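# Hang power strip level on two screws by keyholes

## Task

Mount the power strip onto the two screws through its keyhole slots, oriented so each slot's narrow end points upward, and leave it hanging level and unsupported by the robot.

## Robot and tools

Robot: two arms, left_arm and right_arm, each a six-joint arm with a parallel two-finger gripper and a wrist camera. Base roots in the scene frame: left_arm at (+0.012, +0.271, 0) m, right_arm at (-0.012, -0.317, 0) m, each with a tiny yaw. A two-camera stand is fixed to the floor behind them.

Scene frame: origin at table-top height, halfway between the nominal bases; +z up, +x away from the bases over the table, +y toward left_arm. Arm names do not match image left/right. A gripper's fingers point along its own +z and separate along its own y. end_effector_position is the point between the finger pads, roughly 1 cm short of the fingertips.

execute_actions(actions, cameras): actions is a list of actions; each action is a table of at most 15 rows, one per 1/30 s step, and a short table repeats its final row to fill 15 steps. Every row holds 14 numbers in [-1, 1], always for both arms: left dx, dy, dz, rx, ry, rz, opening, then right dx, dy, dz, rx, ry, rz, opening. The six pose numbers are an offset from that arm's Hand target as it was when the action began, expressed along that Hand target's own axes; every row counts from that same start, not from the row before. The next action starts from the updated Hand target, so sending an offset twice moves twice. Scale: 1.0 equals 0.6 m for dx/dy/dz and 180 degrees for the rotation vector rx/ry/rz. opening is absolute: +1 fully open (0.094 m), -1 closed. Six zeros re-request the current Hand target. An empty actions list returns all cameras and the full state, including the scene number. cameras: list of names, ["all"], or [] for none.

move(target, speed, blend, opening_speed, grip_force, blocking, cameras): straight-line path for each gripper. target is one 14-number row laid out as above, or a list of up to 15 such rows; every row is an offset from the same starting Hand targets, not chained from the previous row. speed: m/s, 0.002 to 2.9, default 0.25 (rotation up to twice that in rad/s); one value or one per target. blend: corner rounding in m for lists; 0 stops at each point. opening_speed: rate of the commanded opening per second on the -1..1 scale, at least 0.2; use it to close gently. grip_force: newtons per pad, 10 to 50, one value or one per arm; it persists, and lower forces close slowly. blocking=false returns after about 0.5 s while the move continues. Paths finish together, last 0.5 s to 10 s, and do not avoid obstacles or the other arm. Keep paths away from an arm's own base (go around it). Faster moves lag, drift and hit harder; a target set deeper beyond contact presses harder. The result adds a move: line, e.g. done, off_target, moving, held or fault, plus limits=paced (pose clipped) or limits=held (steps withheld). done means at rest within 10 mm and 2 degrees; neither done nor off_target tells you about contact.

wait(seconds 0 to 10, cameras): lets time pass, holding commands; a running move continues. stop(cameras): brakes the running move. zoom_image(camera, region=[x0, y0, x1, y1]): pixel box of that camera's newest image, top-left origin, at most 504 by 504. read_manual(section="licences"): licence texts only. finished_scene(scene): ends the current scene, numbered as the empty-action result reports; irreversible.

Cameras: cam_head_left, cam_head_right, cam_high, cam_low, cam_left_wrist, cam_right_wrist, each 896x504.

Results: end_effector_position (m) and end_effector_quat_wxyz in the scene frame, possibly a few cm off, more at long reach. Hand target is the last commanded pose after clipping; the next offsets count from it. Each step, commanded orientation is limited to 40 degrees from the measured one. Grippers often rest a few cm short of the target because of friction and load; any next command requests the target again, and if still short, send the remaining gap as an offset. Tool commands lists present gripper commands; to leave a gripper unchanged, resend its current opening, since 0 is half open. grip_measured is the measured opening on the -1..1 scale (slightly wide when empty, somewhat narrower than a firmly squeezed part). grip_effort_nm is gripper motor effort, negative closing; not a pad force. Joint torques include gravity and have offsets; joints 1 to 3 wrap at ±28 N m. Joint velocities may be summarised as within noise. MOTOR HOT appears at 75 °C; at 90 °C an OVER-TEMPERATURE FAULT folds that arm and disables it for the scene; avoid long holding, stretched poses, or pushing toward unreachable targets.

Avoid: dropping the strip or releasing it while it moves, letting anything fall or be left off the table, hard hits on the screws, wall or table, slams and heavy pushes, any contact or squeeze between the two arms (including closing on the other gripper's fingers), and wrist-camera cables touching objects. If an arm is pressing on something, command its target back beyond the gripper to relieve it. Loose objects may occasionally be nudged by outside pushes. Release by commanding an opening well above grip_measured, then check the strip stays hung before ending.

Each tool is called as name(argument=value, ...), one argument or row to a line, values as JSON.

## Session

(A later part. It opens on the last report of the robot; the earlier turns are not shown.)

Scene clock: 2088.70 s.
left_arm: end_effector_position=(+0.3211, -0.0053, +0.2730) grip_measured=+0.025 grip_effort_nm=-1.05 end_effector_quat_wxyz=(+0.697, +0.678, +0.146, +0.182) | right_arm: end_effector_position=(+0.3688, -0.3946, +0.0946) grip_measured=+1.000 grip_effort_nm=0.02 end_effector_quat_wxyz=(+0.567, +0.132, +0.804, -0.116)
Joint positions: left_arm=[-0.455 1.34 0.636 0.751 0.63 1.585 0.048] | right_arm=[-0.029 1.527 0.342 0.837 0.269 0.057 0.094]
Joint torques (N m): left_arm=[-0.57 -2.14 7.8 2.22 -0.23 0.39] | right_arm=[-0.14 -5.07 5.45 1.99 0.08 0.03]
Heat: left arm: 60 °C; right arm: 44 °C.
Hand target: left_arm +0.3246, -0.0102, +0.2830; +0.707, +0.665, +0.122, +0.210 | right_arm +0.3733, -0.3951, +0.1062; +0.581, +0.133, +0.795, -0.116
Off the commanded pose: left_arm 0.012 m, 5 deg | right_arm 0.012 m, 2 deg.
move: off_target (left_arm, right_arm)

move(
  target=[0,0,0,0,0,-0.035,-0.3,0,0,0,0,0,0,1],
  speed=0.04,
)

move(
  target=[0,0,0,0,0,-0.02,-0.3,0,0,0,0,0,0,1],
  speed=0.04,
  cameras=["cam_head_right","cam_low","cam_left_wrist"],
)

zoom_image(
  camera="cam_head_right",
  region=[370, 125, 470, 225],
)

zoom_image(
  camera="cam_low",
  region=[420, 140, 500, 220],
)

Scene clock: 2096.57 s.
left_arm: end_effector_position=(+0.3211, -0.0051, +0.2727) grip_measured=+0.025 grip_effort_nm=-1.05 end_effector_quat_wxyz=(+0.701, +0.675, +0.152, +0.174) | right_arm: end_effector_position=(+0.3688, -0.3946, +0.0946) grip_measured=+1.000 grip_effort_nm=0.02 end_effector_quat_wxyz=(+0.567, +0.132, +0.804, -0.116)
Joint positions: left_arm=[-0.454 1.345 0.632 0.767 0.633 1.561 0.048] | right_arm=[-0.029 1.527 0.342 0.837 0.269 0.057 0.094]
Joint torques (N m): left_arm=[-0.62 -2.39 8.14 2.1 -0.24 -0.62] | right_arm=[-0.05 -5.05 5.33 1.95 0.11 0]
Heat: left arm: 59 °C; right arm: 44 °C.
Hand target: left_arm +0.3246, -0.0102, +0.2830; +0.717, +0.657, +0.158, +0.170 | right_arm +0.3733, -0.3951, +0.1062; +0.581, +0.133, +0.795, -0.116
Off the commanded pose: left_arm 0.012 m, 3 deg | right_arm 0.012 m, 2 deg.
move: off_target (left_arm, right_arm)

Scene clock: 2097.90 s.
left_arm: end_effector_position=(+0.3210, -0.0051, +0.2728) grip_measured=+0.025 grip_effort_nm=-1.05 end_effector_quat_wxyz=(+0.702, +0.674, +0.155, +0.172) | right_arm: end_effector_position=(+0.3688, -0.3946, +0.0946) grip_measured=+1.000 grip_effort_nm=0.02 end_effector_quat_wxyz=(+0.567, +0.132, +0.804, -0.116)
Joint positions: left_arm=[-0.454 1.345 0.632 0.767 0.633 1.553 0.048] | right_arm=[-0.029 1.527 0.342 0.837 0.269 0.057 0.094]
Joint torques (N m): left_arm=[-0.53 -2.56 8.31 1.99 -0.23 -1.24] | right_arm=[-0.12 -5.01 5.39 1.96 0.11 0.02]
Heat: left arm: 59 °C; right arm: 44 °C.
Hand target: left_arm +0.3247, -0.0102, +0.2830; +0.722, +0.652, +0.179, +0.148 | right_arm +0.3733, -0.3951, +0.1062; +0.581, +0.133, +0.795, -0.116
Off the commanded pose: left_arm 0.012 m, 5 deg | right_arm 0.012 m, 2 deg.
move: off_target (left_arm, right_arm)
Images, in order (width x height): cam_head_right 896x504, cam_low 896x504, cam_left_wrist 896x504.

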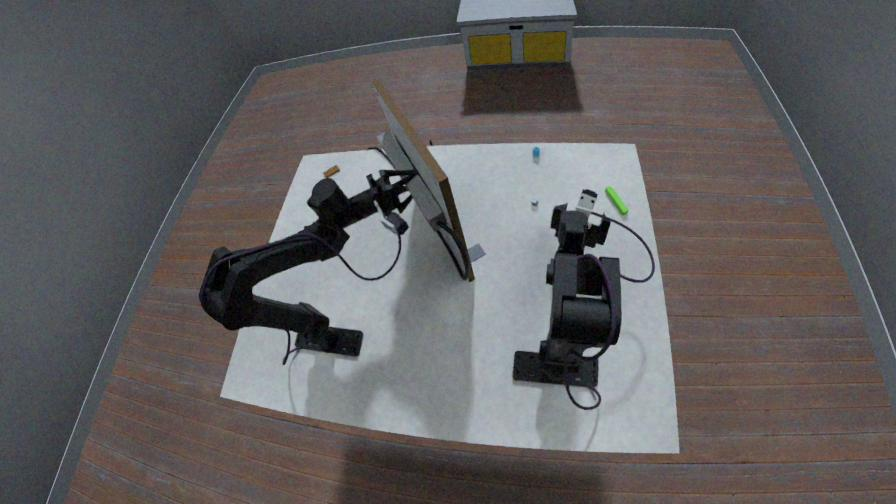

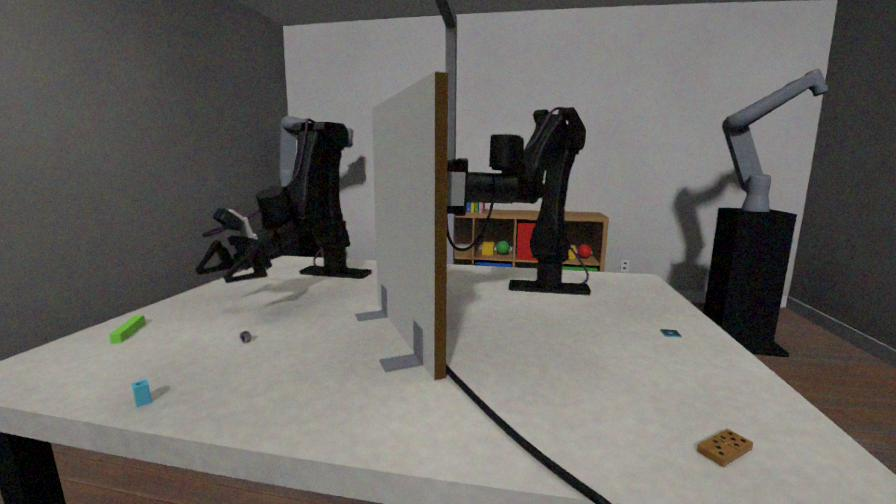

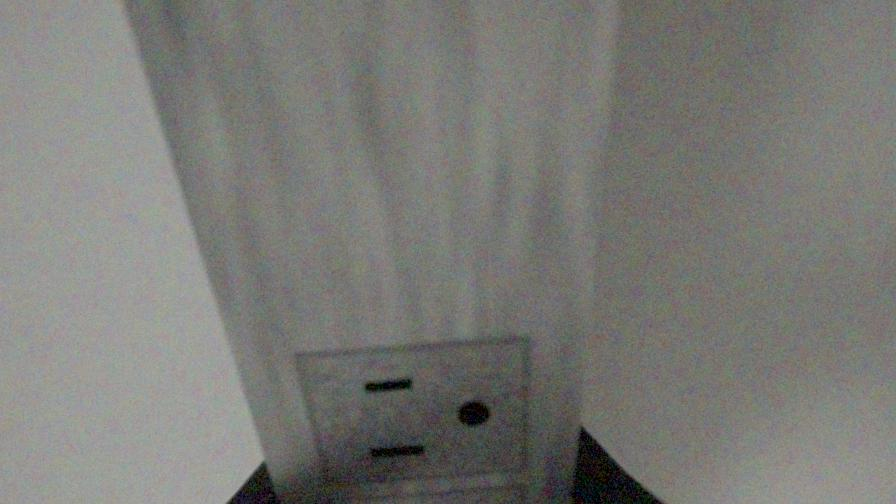

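Scaled by 5.040.

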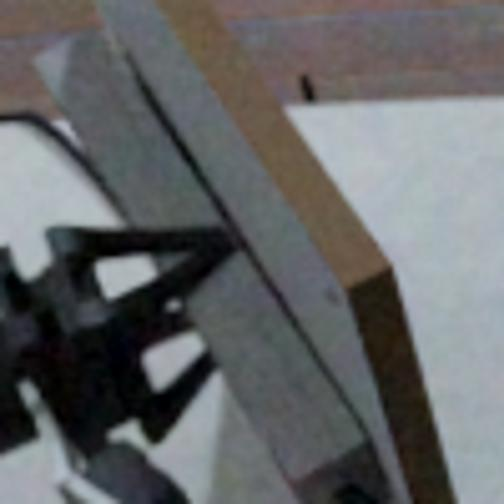

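Scaled by 6.300.

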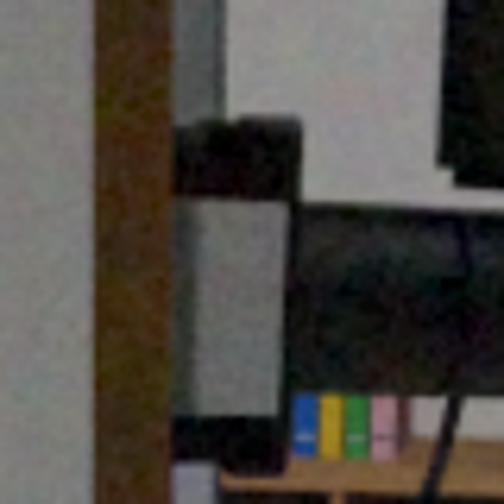

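move(
  target=[-0.007,0,0,0,0,0.025,-0.3,0,0,0,0,0,0,1],
  speed=0.03,
)

move(
  target=[-0.007,0,0,0,0,0,-0.3,0,0,0,0,0,0,1],
  speed=0.03,
)

move(
  target=[-0.007,0,0,0,0,0,-0.3,0,0,0,0,0,0,1],
  speed=0.03,
)

Scene clock: 2111.63 s.
left_arm: end_effector_position=(+0.3209, -0.0052, +0.2733) grip_measured=+0.025 grip_effort_nm=-1.05 end_effector_quat_wxyz=(+0.702, +0.674, +0.153, +0.173) | right_arm: end_effector_position=(+0.3688, -0.3946, +0.0946) grip_measured=+1.000 grip_effort_nm=0.02 end_effector_quat_wxyz=(+0.567, +0.132, +0.804, -0.116)
Joint positions: left_arm=[-0.454 1.345 0.632 0.77 0.633 1.556 0.048] | right_arm=[-0.029 1.527 0.342 0.837 0.269 0.057 0.094]
Joint torques (N m): left_arm=[-1.65 -3.12 7.53 2.05 -0.4 -0.37] | right_arm=[-0.02 -5.18 5.53 1.95 0.08 0]
Heat: left arm: 57 °C; right arm: 44 °C.
Hand target: left_arm +0.3209, -0.0121, +0.2833; +0.716, +0.658, +0.153, +0.176 | right_arm +0.3733, -0.3951, +0.1062; +0.581, +0.133, +0.795, -0.116
Off the commanded pose: left_arm 0.012 m, 2 deg | right_arm 0.012 m, 2 deg.
move: off_target (left_arm, right_arm)

Scene clock: 2112.63 s.
left_arm: end_effector_position=(+0.3209, -0.0050, +0.2725) grip_measured=+0.025 grip_effort_nm=-1.05 end_effector_quat_wxyz=(+0.702, +0.672, +0.154, +0.176) | right_arm: end_effector_position=(+0.3688, -0.3946, +0.0946) grip_measured=+1.000 grip_effort_nm=0.02 end_effector_quat_wxyz=(+0.567, +0.132, +0.804, -0.116)
Joint positions: left_arm=[-0.457 1.345 0.626 0.778 0.624 1.557 0.048] | right_arm=[-0.029 1.527 0.342 0.837 0.269 0.057 0.094]
Joint torques (N m): left_arm=[-2.4 -3.84 7.42 1.93 -0.44 -0.36] | right_arm=[-0.09 -5.08 5.41 1.97 0.09 0.03]
Heat: left arm: 57 °C; right arm: 44 °C.
Hand target: left_arm +0.3171, -0.0139, +0.2833; +0.716, +0.658, +0.153, +0.176 | right_arm +0.3733, -0.3951, +0.1062; +0.581, +0.133, +0.795, -0.116
Off the commanded pose: left_arm 0.014 m, 2 deg | right_arm 0.012 m, 2 deg.
move: off_target (left_arm, right_arm)

Scene clock: 2113.63 s.
left_arm: end_effector_position=(+0.3210, -0.0052, +0.2727) grip_measured=+0.025 grip_effort_nm=-1.05 end_effector_quat_wxyz=(+0.703, +0.670, +0.155, +0.180) | right_arm: end_effector_position=(+0.3688, -0.3946, +0.0946) grip_measured=+1.000 grip_effort_nm=0.02 end_effector_quat_wxyz=(+0.567, +0.132, +0.804, -0.116)
Joint positions: left_arm=[-0.462 1.345 0.621 0.788 0.612 1.557 0.048] | right_arm=[-0.029 1.527 0.342 0.837 0.269 0.057 0.094]
Joint torques (N m): left_arm=[-3.08 -4.51 7.17 1.78 -0.46 -0.36] | right_arm=[-0.1 -5.18 5.48 1.99 0.1 0.01]
Heat: left arm: 57 °C; right arm: 44 °C.
Hand target: left_arm +0.3134, -0.0158, +0.2832; +0.716, +0.658, +0.153, +0.176 | right_arm +0.3733, -0.3951, +0.1062; +0.581, +0.133, +0.795, -0.116
Off the commanded pose: left_arm 0.017 m, 2 deg | right_arm 0.012 m, 2 deg.
move: off_target (left_arm, right_arm)

move(
  target=[0.014,-0.012,0,0,0,0,-0.3,0,0,0,0,0,0,1],
  speed=0.03,
)

move(
  target=[0.0,-0.014,0,0,0,0,-0.3,0,0,0,0,0,0,1],
  speed=0.03,
)

Scene clock: 2122.13 s.
left_arm: end_effector_position=(+0.3210, -0.0049, +0.2724) grip_measured=+0.025 grip_effort_nm=-1.05 end_effector_quat_wxyz=(+0.707, +0.666, +0.153, +0.181) | right_arm: end_effector_position=(+0.3688, -0.3946, +0.0946) grip_measured=+1.000 grip_effort_nm=0.02 end_effector_quat_wxyz=(+0.567, +0.132, +0.804, -0.116)
Joint positions: left_arm=[-0.46 1.354 0.612 0.822 0.615 1.55 0.048] | right_arm=[-0.029 1.527 0.342 0.837 0.269 0.057 0.094]
Joint torques (N m): left_arm=[-1.33 -2.36 7.64 1.89 -0.23 -0.31] | right_arm=[-0.02 -5.14 5.35 1.95 0.09 0]
Heat: left arm: 56 °C; right arm: 44 °C.
Hand target: left_arm +0.3213, -0.0125, +0.2762; +0.716, +0.658, +0.153, +0.176 | right_arm +0.3733, -0.3951, +0.1062; +0.581, +0.133, +0.795, -0.116
Off the commanded pose: left_arm 0.009 m, 1 deg | right_arm 0.012 m, 2 deg.
move: off_target (right_arm)

Scene clock: 2123.17 s.
left_arm: end_effector_position=(+0.3206, -0.0048, +0.2720) grip_measured=+0.025 grip_effort_nm=-1.05 end_effector_quat_wxyz=(+0.715, +0.657, +0.149, +0.184) | right_arm: end_effector_position=(+0.3688, -0.3946, +0.0946) grip_measured=+1.000 grip_effort_nm=0.02 end_effector_quat_wxyz=(+0.567, +0.132, +0.804, -0.116)
Joint positions: left_arm=[-0.46 1.374 0.593 0.892 0.615 1.535 0.048] | right_arm=[-0.029 1.527 0.342 0.837 0.269 0.057 0.094]
Joint torques (N m): left_arm=[-1.47 -2.24 7.24 1.6 -0.26 -0.12] | right_arm=[-0.09 -5.09 5.46 1.97 0.1 0]
Heat: left arm: 56 °C; right arm: 44 °C.
Hand target: left_arm +0.3217, -0.0132, +0.2677; +0.716, +0.658, +0.153, +0.176 | right_arm +0.3733, -0.3951, +0.1062; +0.581, +0.133, +0.795, -0.116
Off the commanded pose: left_arm 0.009 m, 1 deg | right_arm 0.012 m, 2 deg.
move: off_target (right_arm)

move(
  target=[0.0,-0.02,0,0,0,0,-0.3,0,0,0,0,0,0,1],
  speed=0.03,
)

move(
  target=[0.0,-0.015,0,0,0,0,-0.3,0,0,0,0,0,0,1],
  speed=0.03,
)

Scene clock: 2129.47 s.
left_arm: end_effector_position=(+0.3203, -0.0046, +0.2711) grip_measured=+0.025 grip_effort_nm=-1.05 end_effector_quat_wxyz=(+0.726, +0.646, +0.141, +0.191) | right_arm: end_effector_position=(+0.3688, -0.3946, +0.0946) grip_measured=+1.000 grip_effort_nm=0.02 end_effector_quat_wxyz=(+0.567, +0.132, +0.804, -0.116)
Joint positions: left_arm=[-0.46 1.406 0.57 0.99 0.615 1.523 0.048] | right_arm=[-0.029 1.527 0.342 0.837 0.269 0.057 0.094]
Joint torques (N m): left_arm=[-1.47 -2.03 6.61 1.18 -0.27 0.05] | right_arm=[0.01 -5.01 5.35 1.97 0.1 0.01]
Heat: left arm: 56 °C; right arm: 44 °C.
Hand target: left_arm +0.3223, -0.0140, +0.2558; +0.716, +0.658, +0.153, +0.176 | right_arm +0.3733, -0.3951, +0.1062; +0.581, +0.133, +0.795, -0.116
Off the commanded pose: left_arm 0.018 m, 3 deg | right_arm 0.012 m, 2 deg.
move: off_target (left_arm, right_arm)

Scene clock: 2130.57 s.
left_arm: end_effector_position=(+0.3202, -0.0045, +0.2699) grip_measured=+0.025 grip_effort_nm=-1.05 end_effector_quat_wxyz=(+0.733, +0.637, +0.137, +0.193) | right_arm: end_effector_position=(+0.3688, -0.3946, +0.0946) grip_measured=+1.000 grip_effort_nm=0.02 end_effector_quat_wxyz=(+0.567, +0.132, +0.804, -0.116)
Joint positions: left_arm=[-0.46 1.434 0.555 1.064 0.615 1.509 0.048] | right_arm=[-0.029 1.527 0.342 0.837 0.269 0.057 0.094]
Joint torques (N m): left_arm=[-1.55 -2.04 6.09 0.93 -0.29 0.21] | right_arm=[-0.17 -5.19 5.31 1.98 0.09 0.03]
Heat: left arm: 55 °C; right arm: 44 °C.
Hand target: left_arm +0.3228, -0.0147, +0.2469; +0.716, +0.658, +0.153, +0.176 | right_arm +0.3733, -0.3951, +0.1062; +0.581, +0.133, +0.795, -0.116
Off the commanded pose: left_arm 0.025 m, 4 deg | right_arm 0.012 m, 2 deg.
move: off_target (left_arm, right_arm)

move(
  target=[0.0,0.03,0.006,0.028,-0.04,0.01,-0.3,0,0,0,0,0,0,1],
  speed=0.04,
)

Scene clock: 2160.10 s.
left_arm: end_effector_position=(+0.3205, -0.0057, +0.2714) grip_measured=+0.025 grip_effort_nm=-1.05 end_effector_quat_wxyz=(+0.709, +0.681, +0.108, +0.146) | right_arm: end_effector_position=(+0.3688, -0.3946, +0.0946) grip_measured=+1.000 grip_effort_nm=0.02 end_effector_quat_wxyz=(+0.567, +0.132, +0.804, -0.116)
Joint positions: left_arm=[-0.402 1.406 0.664 0.812 0.791 1.567 0.048] | right_arm=[-0.029 1.527 0.342 0.837 0.269 0.057 0.094]
Joint torques (N m): left_arm=[-1.44 -3.36 10.29 0.4 -0.12 0.61] | right_arm=[-0.08 -5.12 5.42 1.95 0.08 -0.02]
Heat: left arm: 53 °C; right arm: 44 °C.
Hand target: left_arm +0.3234, -0.0166, +0.2651; +0.691, +0.701, +0.105, +0.139 | right_arm +0.3733, -0.3951, +0.1062; +0.581, +0.133, +0.795, -0.116
Off the commanded pose: left_arm 0.013 m, 3 deg | right_arm 0.012 m, 2 deg.
move: off_target (left_arm, right_arm)

wait(
  seconds=0,
  cameras=["cam_head_right","cam_head_left","cam_low","cam_left_wrist"],
)

zoom_image(
  camera="cam_head_right",
  region=[370, 125, 470, 225],
)

zoom_image(
  camera="cam_low",
  region=[420, 140, 500, 220],
)

zoom_image(
  camera="cam_head_left",
  region=[370, 120, 480, 230],
)

Scene clock: 2166.20 s.
left_arm: end_effector_position=(+0.3205, -0.0057, +0.2714) grip_measured=+0.025 grip_effort_nm=-1.05 end_effector_quat_wxyz=(+0.709, +0.681, +0.108, +0.146) | right_arm: end_effector_position=(+0.3688, -0.3946, +0.0946) grip_measured=+1.000 grip_effort_nm=0.02 end_effector_quat_wxyz=(+0.567, +0.132, +0.804, -0.116)
Joint positions: left_arm=[-0.402 1.406 0.664 0.812 0.791 1.567 0.048] | right_arm=[-0.029 1.527 0.342 0.837 0.269 0.057 0.094]
Joint torques (N m): left_arm=[-1.44 -3.29 10.29 0.41 -0.11 0.62] | right_arm=[0.02 -5.08 5.39 1.94 0.1 0.01]
Heat: left arm: 53 °C; right arm: 44 °C.
Hand target: left_arm +0.3234, -0.0166, +0.2651; +0.691, +0.701, +0.105, +0.139 | right_arm +0.3733, -0.3951, +0.1062; +0.581, +0.133, +0.795, -0.116
Tool commands: left_gripper/opening=-0.3 right_gripper/opening=+1.0
Off the commanded pose: left_arm 0.013 m, 3 deg | right_arm 0.012 m, 2 deg.
Images, in order (width x height): cam_head_left 896x504, cam_head_right 896x504, cam_low 896x504, cam_left_wrist 896x504.

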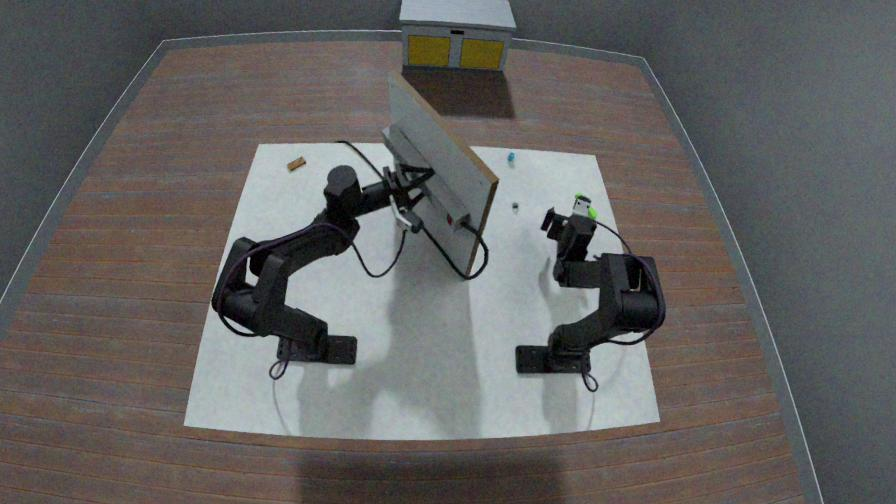

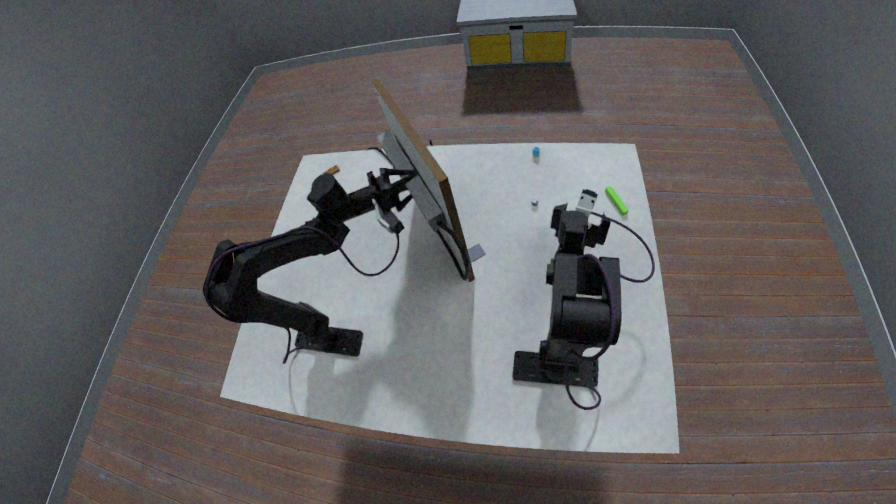

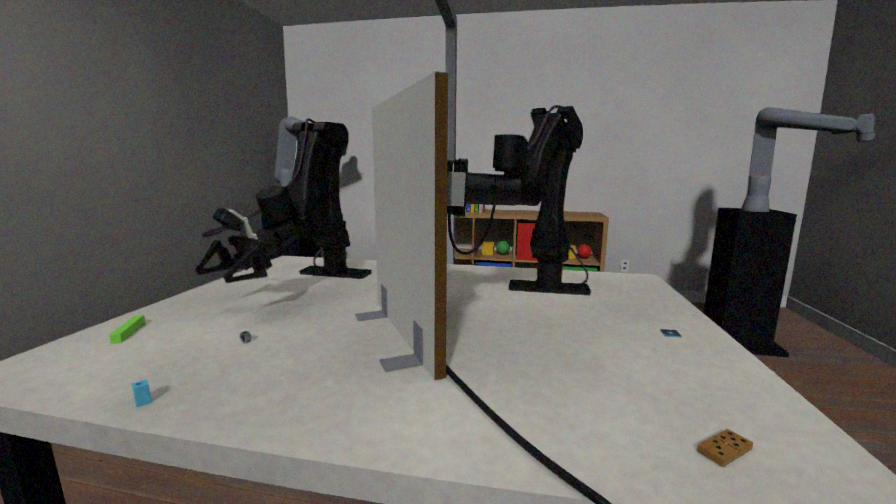

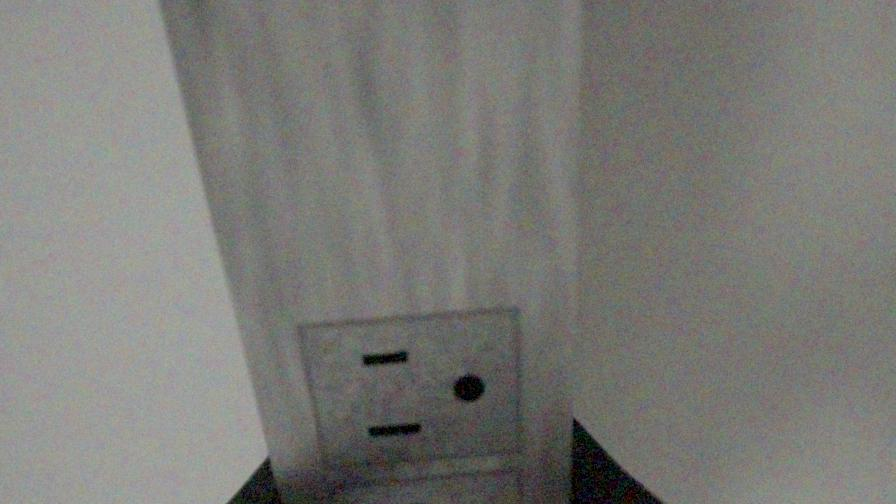

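Scaled by 5.040.

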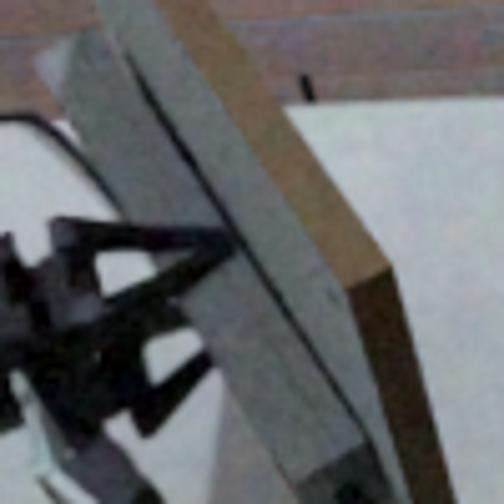

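Scaled by 6.300.

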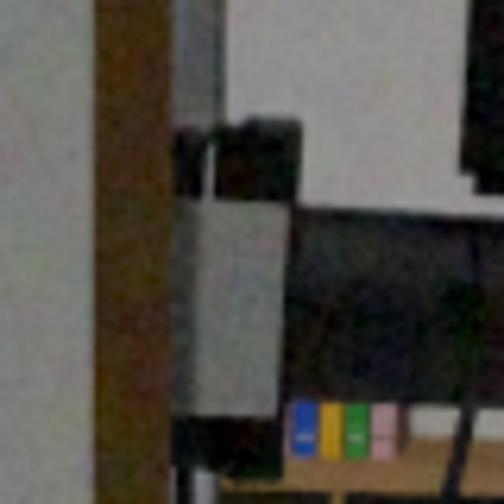

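Scaled by 4.582.

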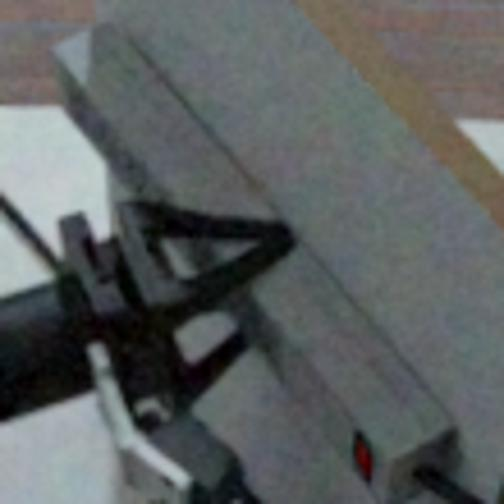

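move(
  target=[0.0,0.0,-0.02,0,0.02,-0.01,-0.3,0,0,0,0,0,0,1],
  speed=0.03,
)

move(
  target=[0.0,0.0,-0.015,0,0.0,-0.0,-0.3,0,0,0,0,0,0,1],
  speed=0.03,
)

Scene clock: 2177.90 s.
left_arm: end_effector_position=(+0.3202, -0.0048, +0.2722) grip_measured=+0.025 grip_effort_nm=-1.05 end_effector_quat_wxyz=(+0.703, +0.685, +0.120, +0.151) | right_arm: end_effector_position=(+0.3688, -0.3946, +0.0946) grip_measured=+1.000 grip_effort_nm=0.02 end_effector_quat_wxyz=(+0.567, +0.132, +0.804, -0.116)
Joint positions: left_arm=[-0.411 1.377 0.664 0.76 0.757 1.577 0.048] | right_arm=[-0.029 1.527 0.342 0.837 0.269 0.057 0.094]
Joint torques (N m): left_arm=[-0.76 -5.9 6.41 0.74 -0.46 0.16] | right_arm=[-0.05 -5.08 5.41 1.95 0.1 -0.02]
Heat: left arm: 53 °C; right arm: 44 °C.
Hand target: left_arm +0.3194, -0.0053, +0.2651; +0.690, +0.695, +0.138, +0.150 | right_arm +0.3733, -0.3951, +0.1062; +0.581, +0.133, +0.795, -0.116
Off the commanded pose: left_arm 0.007 m, 3 deg | right_arm 0.012 m, 2 deg.
move: off_target (left_arm, right_arm)

Scene clock: 2178.90 s.
left_arm: end_effector_position=(+0.3167, -0.0031, +0.2725) grip_measured=+0.025 grip_effort_nm=-1.05 end_effector_quat_wxyz=(+0.701, +0.685, +0.122, +0.154) | right_arm: end_effector_position=(+0.3688, -0.3946, +0.0946) grip_measured=+1.000 grip_effort_nm=0.02 end_effector_quat_wxyz=(+0.567, +0.132, +0.804, -0.116)
Joint positions: left_arm=[-0.414 1.354 0.652 0.744 0.747 1.582 0.048] | right_arm=[-0.029 1.527 0.342 0.837 0.269 0.057 0.094]
Joint torques (N m): left_arm=[0.57 -6.19 5.7 0.86 -0.11 0.1] | right_arm=[-0.13 -5.11 5.41 1.98 0.09 -0.01]
Heat: left arm: 53 °C; right arm: 44 °C.
Hand target: left_arm +0.3158, +0.0030, +0.2652; +0.690, +0.695, +0.138, +0.150 | right_arm +0.3733, -0.3951, +0.1062; +0.581, +0.133, +0.795, -0.116
Off the commanded pose: left_arm 0.010 m, 3 deg | right_arm 0.012 m, 2 deg.
move: off_target (left_arm, right_arm)

move(
  target=[0.0,0.0,-0.012,0,0.0,-0.0,-0.3,0,0,0,0,0,0,1],
  speed=0.03,
  cameras=["cam_head_right","cam_left_wrist"],
)

zoom_image(
  camera="cam_head_right",
  region=[370, 125, 470, 225],
)

Scene clock: 2186.00 s.
left_arm: end_effector_position=(+0.3206, +0.0083, +0.2500) grip_measured=+0.025 grip_effort_nm=-1.05 end_effector_quat_wxyz=(+0.681, +0.701, +0.150, +0.147) | right_arm: end_effector_position=(+0.3688, -0.3946, +0.0946) grip_measured=+1.000 grip_effort_nm=0.02 end_effector_quat_wxyz=(+0.567, +0.132, +0.804, -0.116)
Joint positions: left_arm=[-0.383 1.346 0.62 0.687 0.746 1.6 0.048] | right_arm=[-0.029 1.527 0.342 0.837 0.269 0.057 0.094]
Joint torques (N m): left_arm=[0.31 -7.31 7.06 1.37 0.17 -0.11] | right_arm=[0.08 -5.08 5.48 1.93 0.1 -0.02]
Heat: left arm: 52 °C; right arm: 44 °C.
Hand target: left_arm +0.3129, +0.0096, +0.2652; +0.690, +0.695, +0.138, +0.150 | right_arm +0.3733, -0.3951, +0.1062; +0.581, +0.133, +0.795, -0.116
Off the commanded pose: left_arm 0.017 m, 2 deg | right_arm 0.012 m, 2 deg.
move: off_target (left_arm, right_arm)
Images, in order (width x height): cam_head_right 896x504, cam_left_wrist 896x504.

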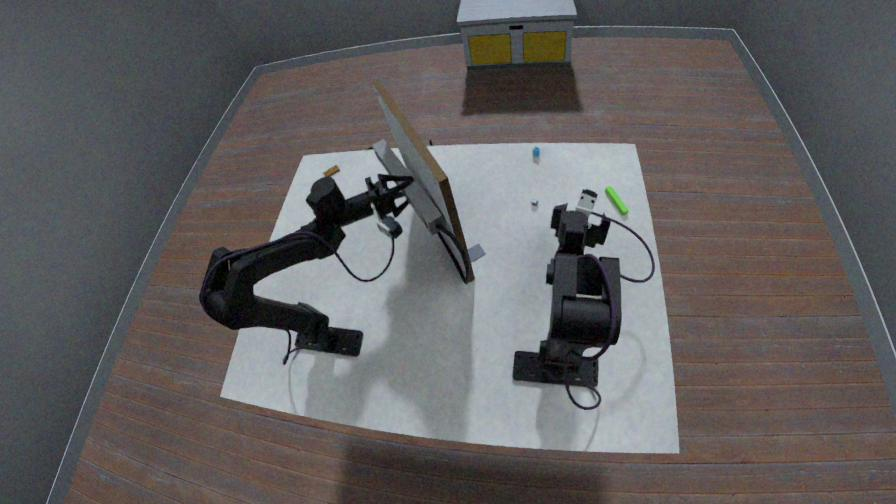

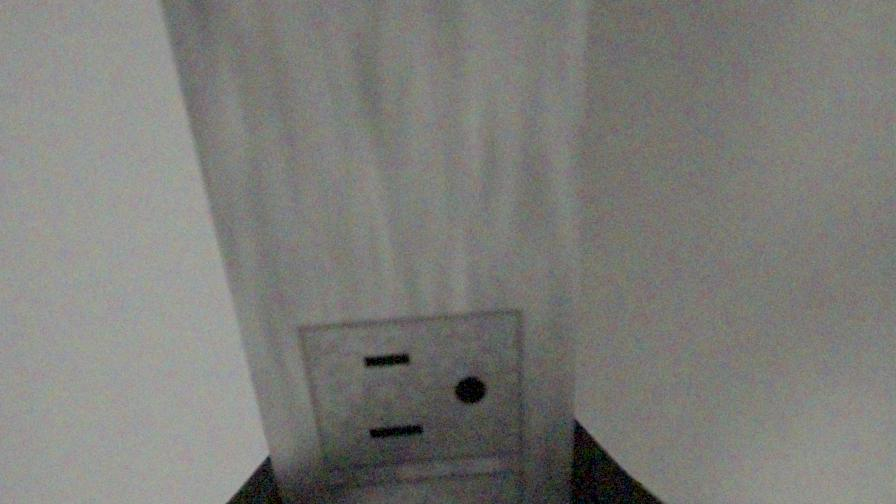

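Scaled by 5.040.

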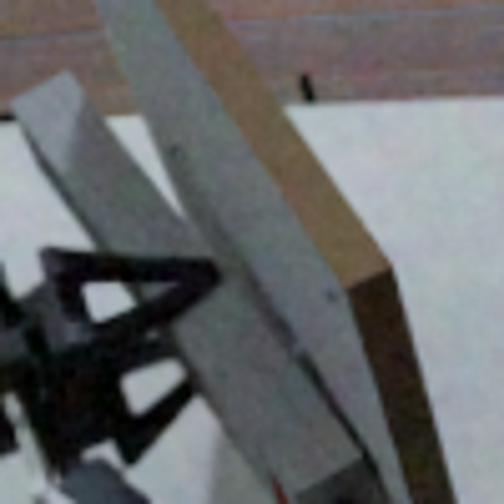

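move(
  target=[-0.0065,0.088,0.008,-0.017,0,-0.005,-0.3,0,0,0,0,0,0,1],
  speed=0.08,
  cameras=["cam_head_right","cam_left_wrist"],
)

zoom_image(
  camera="cam_head_right",
  region=[370, 125, 470, 225],
)

Scene clock: 2256.60 s.
left_arm: end_effector_position=(+0.3178, +0.0081, +0.2824) grip_measured=+0.025 grip_effort_nm=-1.05 end_effector_quat_wxyz=(+0.689, +0.693, +0.156, +0.147) | right_arm: end_effector_position=(+0.3688, -0.3946, +0.0946) grip_measured=+1.000 grip_effort_nm=0.02 end_effector_quat_wxyz=(+0.567, +0.132, +0.804, -0.116)
Joint positions: left_arm=[-0.392 1.277 0.687 0.578 0.729 1.567 0.048] | right_arm=[-0.029 1.527 0.342 0.837 0.269 0.057 0.094]
Joint torques (N m): left_arm=[-0.88 -6.67 11.45 1.37 0.07 -0.5] | right_arm=[-0.01 -5.04 5.35 1.97 0.1 0.05]
Heat: left arm: 51 °C; right arm: 44 °C.
Hand target: left_arm +0.3105, +0.0031, +0.3179; +0.709, +0.675, +0.139, +0.148 | right_arm +0.3733, -0.3951, +0.1062; +0.581, +0.133, +0.795, -0.116
Off the commanded pose: left_arm 0.037 m, 4 deg | right_arm 0.012 m, 2 deg.
move: off_target (left_arm, right_arm)
Images, in order (width x height): cam_head_right 896x504, cam_left_wrist 896x504.

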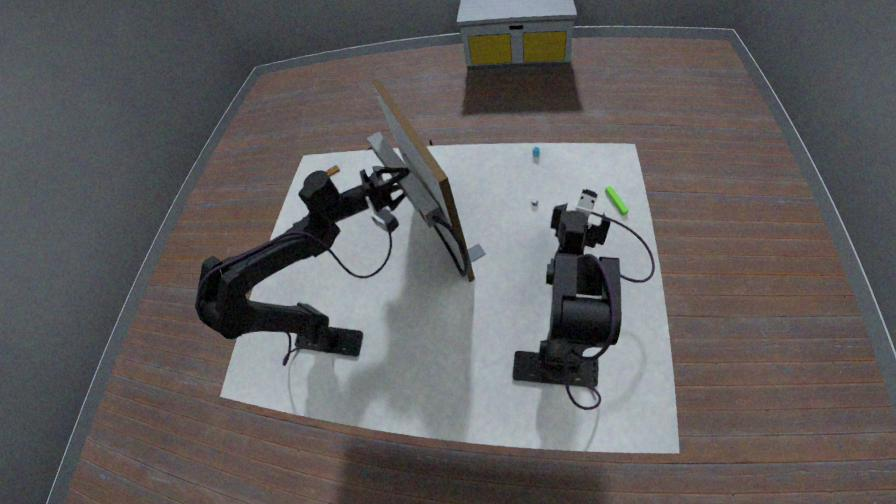

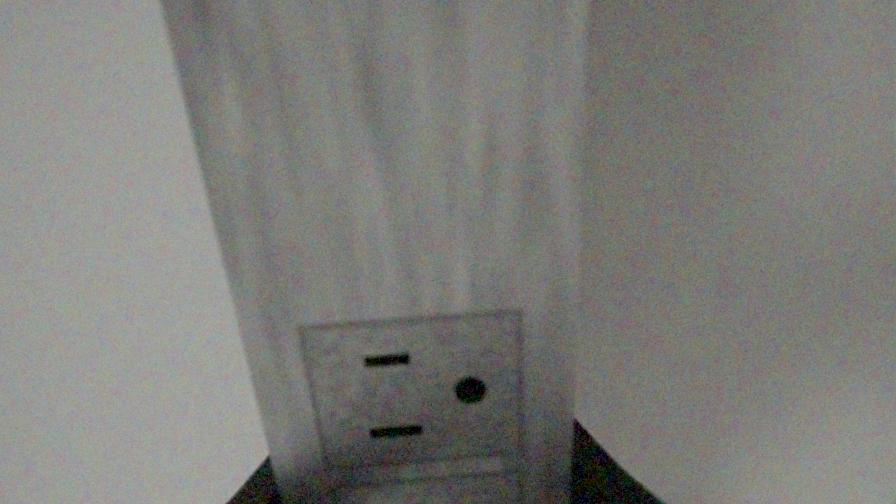

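Scaled by 5.040.

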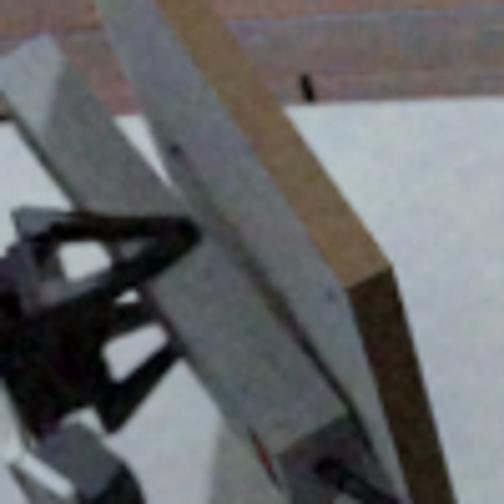

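move(
  target=[0,0.005,0.0203,0,-0.015,0.006,-0.3,0,0,0,0,0,0,1],
  speed=0.04,
)

Scene clock: 2267.13 s.
left_arm: end_effector_position=(+0.3192, +0.0018, +0.2970) grip_measured=+0.025 grip_effort_nm=-1.05 end_effector_quat_wxyz=(+0.697, +0.689, +0.138, +0.145) | right_arm: end_effector_position=(+0.3688, -0.3946, +0.0946) grip_measured=+1.000 grip_effort_nm=0.02 end_effector_quat_wxyz=(+0.567, +0.132, +0.804, -0.116)
Joint positions: left_arm=[-0.399 1.296 0.736 0.577 0.751 1.567 0.048] | right_arm=[-0.029 1.527 0.342 0.837 0.269 0.057 0.094]
Joint torques (N m): left_arm=[-1.02 -3.89 12.05 1.42 0.25 -0.25] | right_arm=[0.02 -5.14 5.41 1.95 0.08 0.01]
Heat: left arm: 51 °C; right arm: 44 °C.
Hand target: left_arm +0.3152, -0.0079, +0.3215; +0.711, +0.679, +0.116, +0.139 | right_arm +0.3733, -0.3951, +0.1062; +0.581, +0.133, +0.795, -0.116
Off the commanded pose: left_arm 0.027 m, 3 deg | right_arm 0.012 m, 2 deg.
move: off_target (left_arm, right_arm)

move(
  target=[0,-0.025,0.005,0,0,0,-0.3,0,0,0,0,0,0,1],
  speed=0.04,
)

move(
  target=[0,-0.012,0,0,0,0,-0.3,0,0,0,0,0,0,1],
  speed=0.04,
)

move(
  target=[0,-0.01,0,0,0,0,-0.3,0,0,0,0,0,0,1],
  speed=0.04,
)

Scene clock: 2272.17 s.
left_arm: end_effector_position=(+0.3222, +0.0001, +0.2962) grip_measured=+0.025 grip_effort_nm=-1.05 end_effector_quat_wxyz=(+0.700, +0.686, +0.133, +0.148) | right_arm: end_effector_position=(+0.3688, -0.3946, +0.0946) grip_measured=+1.000 grip_effort_nm=0.02 end_effector_quat_wxyz=(+0.567, +0.132, +0.804, -0.116)
Joint positions: left_arm=[-0.399 1.317 0.736 0.612 0.753 1.566 0.048] | right_arm=[-0.029 1.527 0.342 0.837 0.269 0.057 0.094]
Joint torques (N m): left_arm=[-1.73 -3.14 9.1 1.76 0.11 -0.22] | right_arm=[-0.09 -5.19 5.42 1.98 0.06 0.01]
Heat: left arm: 52 °C; right arm: 44 °C.
Hand target: left_arm +0.3169, -0.0113, +0.3067; +0.711, +0.679, +0.116, +0.139 | right_arm +0.3733, -0.3951, +0.1062; +0.581, +0.133, +0.795, -0.116
Off the commanded pose: left_arm 0.016 m, 3 deg | right_arm 0.012 m, 2 deg.
move: off_target (left_arm, right_arm)

Scene clock: 2273.17 s.
left_arm: end_effector_position=(+0.3230, -0.0005, +0.2962) grip_measured=+0.025 grip_effort_nm=-1.05 end_effector_quat_wxyz=(+0.701, +0.685, +0.131, +0.149) | right_arm: end_effector_position=(+0.3688, -0.3946, +0.0946) grip_measured=+1.000 grip_effort_nm=0.02 end_effector_quat_wxyz=(+0.567, +0.132, +0.804, -0.116)
Joint positions: left_arm=[-0.399 1.325 0.736 0.627 0.755 1.565 0.048] | right_arm=[-0.029 1.527 0.342 0.837 0.269 0.057 0.094]
Joint torques (N m): left_arm=[-1.76 -2.7 7.45 1.95 0.07 -0.21] | right_arm=[-0.08 -5.04 5.48 1.99 0.08 0.01]
Heat: left arm: 52 °C; right arm: 44 °C.
Hand target: left_arm +0.3172, -0.0116, +0.2995; +0.711, +0.679, +0.116, +0.139 | right_arm +0.3733, -0.3951, +0.1062; +0.581, +0.133, +0.795, -0.116
Off the commanded pose: left_arm 0.013 m, 2 deg | right_arm 0.012 m, 2 deg.
move: off_target (left_arm, right_arm)

Scene clock: 2274.20 s.
left_arm: end_effector_position=(+0.3229, -0.0001, +0.2959) grip_measured=+0.025 grip_effort_nm=-1.05 end_effector_quat_wxyz=(+0.705, +0.681, +0.128, +0.152) | right_arm: end_effector_position=(+0.3688, -0.3946, +0.0946) grip_measured=+1.000 grip_effort_nm=0.02 end_effector_quat_wxyz=(+0.567, +0.132, +0.804, -0.116)
Joint positions: left_arm=[-0.397 1.331 0.724 0.663 0.757 1.558 0.048] | right_arm=[-0.029 1.527 0.342 0.837 0.269 0.057 0.094]
Joint torques (N m): left_arm=[-1.89 -2.45 6.94 1.83 0.01 -0.12] | right_arm=[-0.05 -5.24 5.49 1.98 0.08 0.02]
Heat: left arm: 52 °C; right arm: 44 °C.
Hand target: left_arm +0.3174, -0.0118, +0.2935; +0.711, +0.679, +0.116, +0.139 | right_arm +0.3733, -0.3951, +0.1062; +0.581, +0.133, +0.795, -0.116
Off the commanded pose: left_arm 0.013 m, 2 deg | right_arm 0.012 m, 2 deg.
move: off_target (left_arm, right_arm)

move(
  target=[-0.003,-0.015,0,0,0,0,-0.3,0,0,0,0,0,0,1],
  speed=0.04,
)

move(
  target=[-0.002,-0.015,0,0,0,0,-0.3,0,0,0,0,0,0,1],
  speed=0.04,
)

move(
  target=[0,-0.015,0,0,0,0,-0.3,0,0,0,0,0,0,1],
  speed=0.04,
)

move(
  target=[0,-0.015,0,0,0,0,-0.3,0,0,0,0,0,0,1],
  speed=0.04,
)

Scene clock: 2280.17 s.
left_arm: end_effector_position=(+0.3223, +0.0002, +0.2950) grip_measured=+0.025 grip_effort_nm=-1.05 end_effector_quat_wxyz=(+0.712, +0.673, +0.122, +0.157) | right_arm: end_effector_position=(+0.3688, -0.3946, +0.0946) grip_measured=+1.000 grip_effort_nm=0.02 end_effector_quat_wxyz=(+0.567, +0.132, +0.804, -0.116)
Joint positions: left_arm=[-0.397 1.343 0.701 0.731 0.757 1.547 0.048] | right_arm=[-0.029 1.527 0.342 0.837 0.269 0.057 0.094]
Joint torques (N m): left_arm=[-2.24 -2.45 6.34 1.55 -0.03 0.01] | right_arm=[-0.13 -5.18 5.45 1.96 0.09 0.01]
Heat: left arm: 52 °C; right arm: 44 °C.
Hand target: left_arm +0.3161, -0.0128, +0.2845; +0.711, +0.679, +0.116, +0.139 | right_arm +0.3733, -0.3951, +0.1062; +0.581, +0.133, +0.795, -0.116
Off the commanded pose: left_arm 0.018 m, 2 deg | right_arm 0.012 m, 2 deg.
move: off_target (left_arm, right_arm)

Scene clock: 2281.23 s.
left_arm: end_effector_position=(+0.3216, -0.0009, +0.2920) grip_measured=+0.025 grip_effort_nm=-1.05 end_effector_quat_wxyz=(+0.716, +0.668, +0.107, +0.170) | right_arm: end_effector_position=(+0.3688, -0.3946, +0.0946) grip_measured=+1.000 grip_effort_nm=0.02 end_effector_quat_wxyz=(+0.567, +0.132, +0.804, -0.116)
Joint positions: left_arm=[-0.4 1.363 0.679 0.8 0.758 1.564 0.048] | right_arm=[-0.029 1.527 0.342 0.837 0.269 0.057 0.094]
Joint torques (N m): left_arm=[-2.36 -2.76 5.89 1.23 -0.11 -0.18] | right_arm=[-0.12 -5.04 5.41 1.97 0.1 0]
Heat: left arm: 52 °C; right arm: 44 °C.
Hand target: left_arm +0.3153, -0.0136, +0.2755; +0.711, +0.679, +0.116, +0.139 | right_arm +0.3733, -0.3951, +0.1062; +0.581, +0.133, +0.795, -0.116
Off the commanded pose: left_arm 0.022 m, 4 deg | right_arm 0.012 m, 2 deg.
move: off_target (left_arm, right_arm)

Scene clock: 2282.27 s.
left_arm: end_effector_position=(+0.3204, -0.0017, +0.2890) grip_measured=+0.025 grip_effort_nm=-1.05 end_effector_quat_wxyz=(+0.720, +0.663, +0.096, +0.179) | right_arm: end_effector_position=(+0.3688, -0.3946, +0.0946) grip_measured=+1.000 grip_effort_nm=0.02 end_effector_quat_wxyz=(+0.567, +0.132, +0.804, -0.116)
Joint positions: left_arm=[-0.403 1.382 0.658 0.865 0.758 1.574 0.048] | right_arm=[-0.029 1.527 0.342 0.837 0.269 0.057 0.094]
Joint torques (N m): left_arm=[-2.29 -2.62 5.56 0.99 -0.11 -0.3] | right_arm=[-0.06 -5.07 5.48 1.97 0.07 -0.01]
Heat: left arm: 52 °C; right arm: 44 °C.
Hand target: left_arm +0.3157, -0.0139, +0.2664; +0.711, +0.679, +0.116, +0.139 | right_arm +0.3733, -0.3951, +0.1062; +0.581, +0.133, +0.795, -0.116
Off the commanded pose: left_arm 0.026 m, 6 deg | right_arm 0.012 m, 2 deg.
move: off_target (left_arm, right_arm)

Scene clock: 2283.40 s.
left_arm: end_effector_position=(+0.3199, -0.0014, +0.2867) grip_measured=+0.025 grip_effort_nm=-1.05 end_effector_quat_wxyz=(+0.724, +0.657, +0.086, +0.190) | right_arm: end_effector_position=(+0.3688, -0.3946, +0.0946) grip_measured=+1.000 grip_effort_nm=0.02 end_effector_quat_wxyz=(+0.567, +0.132, +0.804, -0.116)
Joint positions: left_arm=[-0.403 1.4 0.638 0.93 0.757 1.581 0.048] | right_arm=[-0.029 1.527 0.342 0.837 0.269 0.057 0.094]
Joint torques (N m): left_arm=[-2.19 -2.5 5.15 0.8 -0.14 -0.38] | right_arm=[-0.05 -5.19 5.41 1.99 0.11 -0.03]
Heat: left arm: 52 °C; right arm: 44 °C.
Hand target: left_arm +0.3161, -0.0142, +0.2575; +0.711, +0.679, +0.116, +0.139 | right_arm +0.3733, -0.3951, +0.1062; +0.581, +0.133, +0.795, -0.116
Off the commanded pose: left_arm 0.032 m, 7 deg | right_arm 0.012 m, 2 deg.
move: off_target (left_arm, right_arm)

move(
  target=[
    [-0.004,0.06,-0.01,0,0,-0.007,-0.3,0,0,0,0,0,0,1],
    [-0.004,0.0775,-0.0433,0,0.0,-0.007,-0.3,0,0,0,0,0,0,1],
  ],
  speed=0.06,
  blend=0.01,
  cameras=["cam_head_right","cam_left_wrist"],
)

zoom_image(
  camera="cam_head_right",
  region=[370, 125, 470, 225],
)

Scene clock: 2313.10 s.
left_arm: end_effector_position=(+0.3112, +0.0122, +0.2745) grip_measured=+0.025 grip_effort_nm=-1.05 end_effector_quat_wxyz=(+0.696, +0.691, +0.142, +0.138) | right_arm: end_effector_position=(+0.3688, -0.3946, +0.0946) grip_measured=+1.000 grip_effort_nm=0.02 end_effector_quat_wxyz=(+0.567, +0.132, +0.804, -0.116)
Joint positions: left_arm=[-0.371 1.282 0.639 0.651 0.783 1.558 0.048] | right_arm=[-0.029 1.527 0.342 0.837 0.269 0.057 0.094]
Joint torques (N m): left_arm=[0.31 -6.57 10.21 1.37 0.44 -0.46] | right_arm=[-0.01 -5.14 5.42 1.97 0.09 0]
Heat: left arm: 51 °C; right arm: 44 °C.
Hand target: left_arm +0.3027, +0.0109, +0.3026; +0.713, +0.678, +0.123, +0.131 | right_arm +0.3733, -0.3951, +0.1062; +0.581, +0.133, +0.795, -0.116
Off the commanded pose: left_arm 0.029 m, 3 deg | right_arm 0.012 m, 2 deg.
move: off_target (left_arm, right_arm)
Images, in order (width x height): cam_head_right 896x504, cam_left_wrist 896x504.

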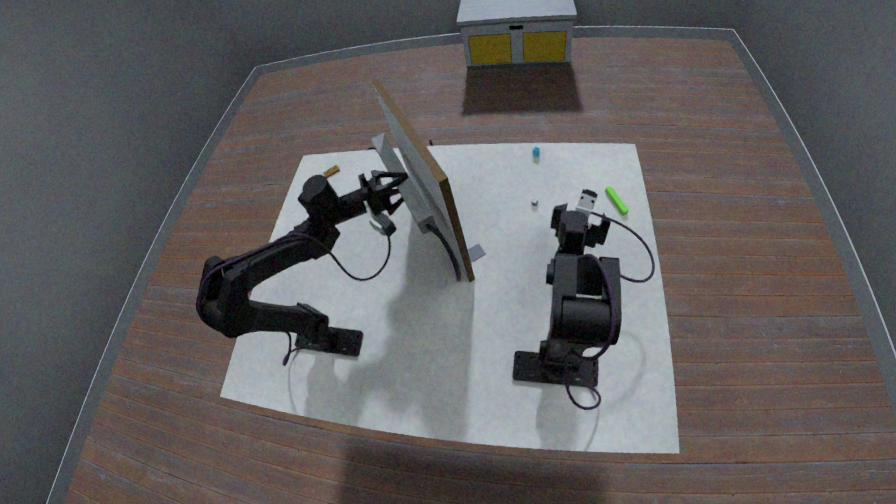

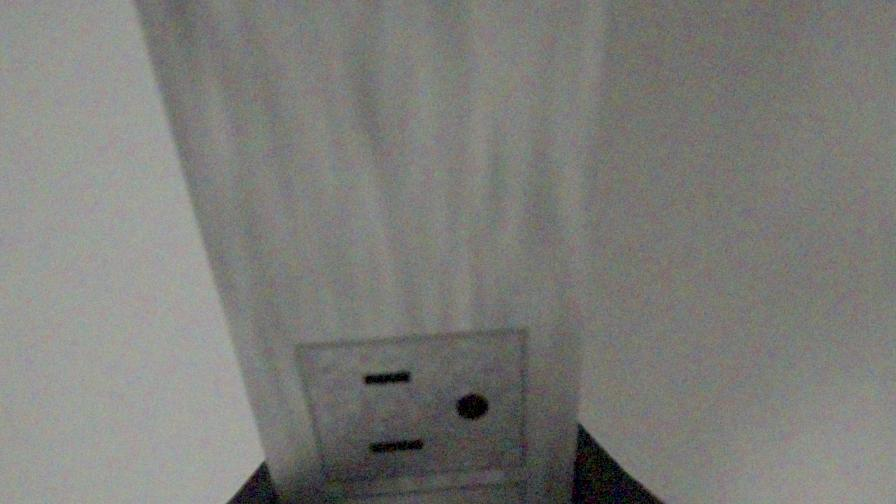

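Scaled by 5.040.

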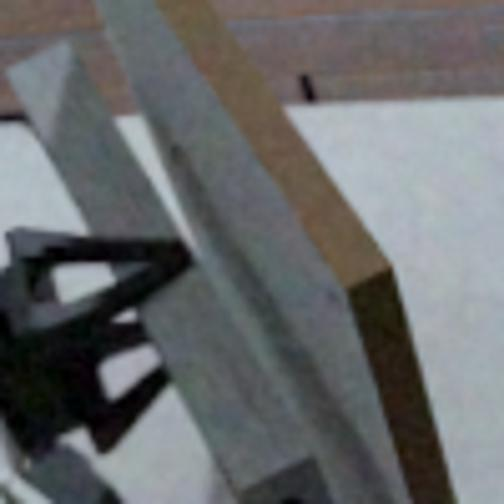

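move(
  target=[0,0.002,0.012,0,-0.006,0.003,-0.3,0,0,0,0,0,0,1],
  speed=0.03,
)

Scene clock: 2318.50 s.
left_arm: end_effector_position=(+0.3107, +0.0112, +0.2790) grip_measured=+0.025 grip_effort_nm=-1.05 end_effector_quat_wxyz=(+0.698, +0.689, +0.136, +0.138) | right_arm: end_effector_position=(+0.3688, -0.3946, +0.0946) grip_measured=+1.000 grip_effort_nm=0.02 end_effector_quat_wxyz=(+0.567, +0.132, +0.804, -0.116)
Joint positions: left_arm=[-0.371 1.282 0.65 0.65 0.792 1.558 0.048] | right_arm=[-0.029 1.527 0.342 0.837 0.269 0.057 0.094]
Joint torques (N m): left_arm=[-0.43 -4.46 11.51 1.32 0.4 -0.32] | right_arm=[-0.06 -5.12 5.45 1.94 0.1 0.03]
Heat: left arm: 52 °C; right arm: 44 °C.
Hand target: left_arm +0.3053, +0.0043, +0.3041; +0.713, +0.680, +0.114, +0.128 | right_arm +0.3733, -0.3951, +0.1062; +0.581, +0.133, +0.795, -0.116
Off the commanded pose: left_arm 0.027 m, 3 deg | right_arm 0.012 m, 2 deg.
move: off_target (left_arm, right_arm)

move(
  target=[0,-0.004,0.015,0,0,0.003,-0.3,0,0,0,0,0,0,1],
  speed=0.03,
)

move(
  target=[0,0,0.008,0,0,0,-0.3,0,0,0,0,0,0,1],
  speed=0.03,
)

Scene clock: 2323.17 s.
left_arm: end_effector_position=(+0.3101, +0.0039, +0.2754) grip_measured=+0.025 grip_effort_nm=-1.05 end_effector_quat_wxyz=(+0.697, +0.693, +0.133, +0.128) | right_arm: end_effector_position=(+0.3688, -0.3946, +0.0946) grip_measured=+1.000 grip_effort_nm=0.02 end_effector_quat_wxyz=(+0.567, +0.132, +0.804, -0.116)
Joint positions: left_arm=[-0.389 1.305 0.661 0.65 0.792 1.558 0.048] | right_arm=[-0.029 1.527 0.342 0.837 0.269 0.057 0.094]
Joint torques (N m): left_arm=[-0.91 -4.11 11.64 1.51 0.12 -0.19] | right_arm=[0.01 -5.07 5.42 1.97 0.09 0]
Heat: left arm: 53 °C; right arm: 44 °C.
Hand target: left_arm +0.3083, -0.0043, +0.3022; +0.712, +0.680, +0.110, +0.131 | right_arm +0.3733, -0.3951, +0.1062; +0.581, +0.133, +0.795, -0.116
Off the commanded pose: left_arm 0.028 m, 4 deg | right_arm 0.012 m, 2 deg.
move: off_target (left_arm, right_arm)

Scene clock: 2324.17 s.
left_arm: end_effector_position=(+0.3111, -0.0005, +0.2762) grip_measured=+0.025 grip_effort_nm=-1.05 end_effector_quat_wxyz=(+0.697, +0.693, +0.132, +0.127) | right_arm: end_effector_position=(+0.3688, -0.3946, +0.0946) grip_measured=+1.000 grip_effort_nm=0.02 end_effector_quat_wxyz=(+0.567, +0.132, +0.804, -0.116)
Joint positions: left_arm=[-0.402 1.317 0.673 0.65 0.783 1.558 0.048] | right_arm=[-0.029 1.527 0.342 0.837 0.269 0.057 0.094]
Joint torques (N m): left_arm=[-0.96 -4.23 11.55 1.53 0.11 -0.19] | right_arm=[0.1 -5.14 5.42 1.98 0.09 0]
Heat: left arm: 53 °C; right arm: 44 °C.
Hand target: left_arm +0.3100, -0.0088, +0.3024; +0.712, +0.680, +0.110, +0.131 | right_arm +0.3733, -0.3951, +0.1062; +0.581, +0.133, +0.795, -0.116
Off the commanded pose: left_arm 0.027 m, 3 deg | right_arm 0.012 m, 2 deg.
move: off_target (left_arm, right_arm)

move(
  target=[0.013,0.003,0.0,0,0,0.003,-0.3,0,0,0,0,0,0,1],
  speed=0.03,
)

Scene clock: 2328.30 s.
left_arm: end_effector_position=(+0.3162, -0.0015, +0.2774) grip_measured=+0.025 grip_effort_nm=-1.05 end_effector_quat_wxyz=(+0.697, +0.693, +0.132, +0.129) | right_arm: end_effector_position=(+0.3688, -0.3946, +0.0946) grip_measured=+1.000 grip_effort_nm=0.02 end_effector_quat_wxyz=(+0.567, +0.132, +0.804, -0.116)
Joint positions: left_arm=[-0.399 1.335 0.692 0.65 0.783 1.561 0.048] | right_arm=[-0.029 1.527 0.342 0.837 0.269 0.057 0.094]
Joint torques (N m): left_arm=[0.29 -4.11 11.89 1.52 0.32 -0.13] | right_arm=[-0.03 -5.16 5.39 1.98 0.08 0.01]
Heat: left arm: 54 °C; right arm: 44 °C.
Hand target: left_arm +0.3173, -0.0061, +0.3044; +0.712, +0.681, +0.107, +0.135 | right_arm +0.3733, -0.3951, +0.1062; +0.581, +0.133, +0.795, -0.116
Off the commanded pose: left_arm 0.027 m, 4 deg | right_arm 0.012 m, 2 deg.
move: off_target (left_arm, right_arm)

move(
  target=[0.005,0.0,0.004,0,0,0.00,-0.3,0,0,0,0,0,0,1],
  speed=0.03,
)

move(
  target=[0.002,0.0,0.007,0,0,0.00,-0.3,0,0,0,0,0,0,1],
  speed=0.03,
)

Scene clock: 2332.67 s.
left_arm: end_effector_position=(+0.3179, -0.0030, +0.2768) grip_measured=+0.025 grip_effort_nm=-1.05 end_effector_quat_wxyz=(+0.696, +0.694, +0.131, +0.126) | right_arm: end_effector_position=(+0.3688, -0.3946, +0.0946) grip_measured=+1.000 grip_effort_nm=0.02 end_effector_quat_wxyz=(+0.567, +0.132, +0.804, -0.116)
Joint positions: left_arm=[-0.399 1.348 0.701 0.65 0.789 1.562 0.048] | right_arm=[-0.029 1.527 0.342 0.837 0.269 0.057 0.094]
Joint torques (N m): left_arm=[0.4 -3.93 12.15 1.56 0.21 -0.15] | right_arm=[0.03 -5.23 5.35 1.97 0.09 0.03]
Heat: left arm: 54 °C; right arm: 44 °C.
Hand target: left_arm +0.3209, -0.0073, +0.3046; +0.712, +0.681, +0.107, +0.135 | right_arm +0.3733, -0.3951, +0.1062; +0.581, +0.133, +0.795, -0.116
Off the commanded pose: left_arm 0.028 m, 4 deg | right_arm 0.012 m, 2 deg.
move: off_target (left_arm, right_arm)

Scene clock: 2333.67 s.
left_arm: end_effector_position=(+0.3198, -0.0026, +0.2772) grip_measured=+0.025 grip_effort_nm=-1.05 end_effector_quat_wxyz=(+0.696, +0.694, +0.130, +0.126) | right_arm: end_effector_position=(+0.3688, -0.3946, +0.0946) grip_measured=+1.000 grip_effort_nm=0.02 end_effector_quat_wxyz=(+0.567, +0.132, +0.804, -0.116)
Joint positions: left_arm=[-0.394 1.354 0.707 0.65 0.794 1.563 0.048] | right_arm=[-0.029 1.527 0.342 0.837 0.269 0.057 0.094]
Joint torques (N m): left_arm=[-0.46 -3.47 12.66 1.56 0.12 -0.14] | right_arm=[-0.12 -5.05 5.53 1.96 0.1 0.02]
Heat: left arm: 54 °C; right arm: 44 °C.
Hand target: left_arm +0.3234, -0.0109, +0.3048; +0.712, +0.681, +0.107, +0.135 | right_arm +0.3733, -0.3951, +0.1062; +0.581, +0.133, +0.795, -0.116
Off the commanded pose: left_arm 0.029 m, 4 deg | right_arm 0.012 m, 2 deg.
move: off_target (left_arm, right_arm)


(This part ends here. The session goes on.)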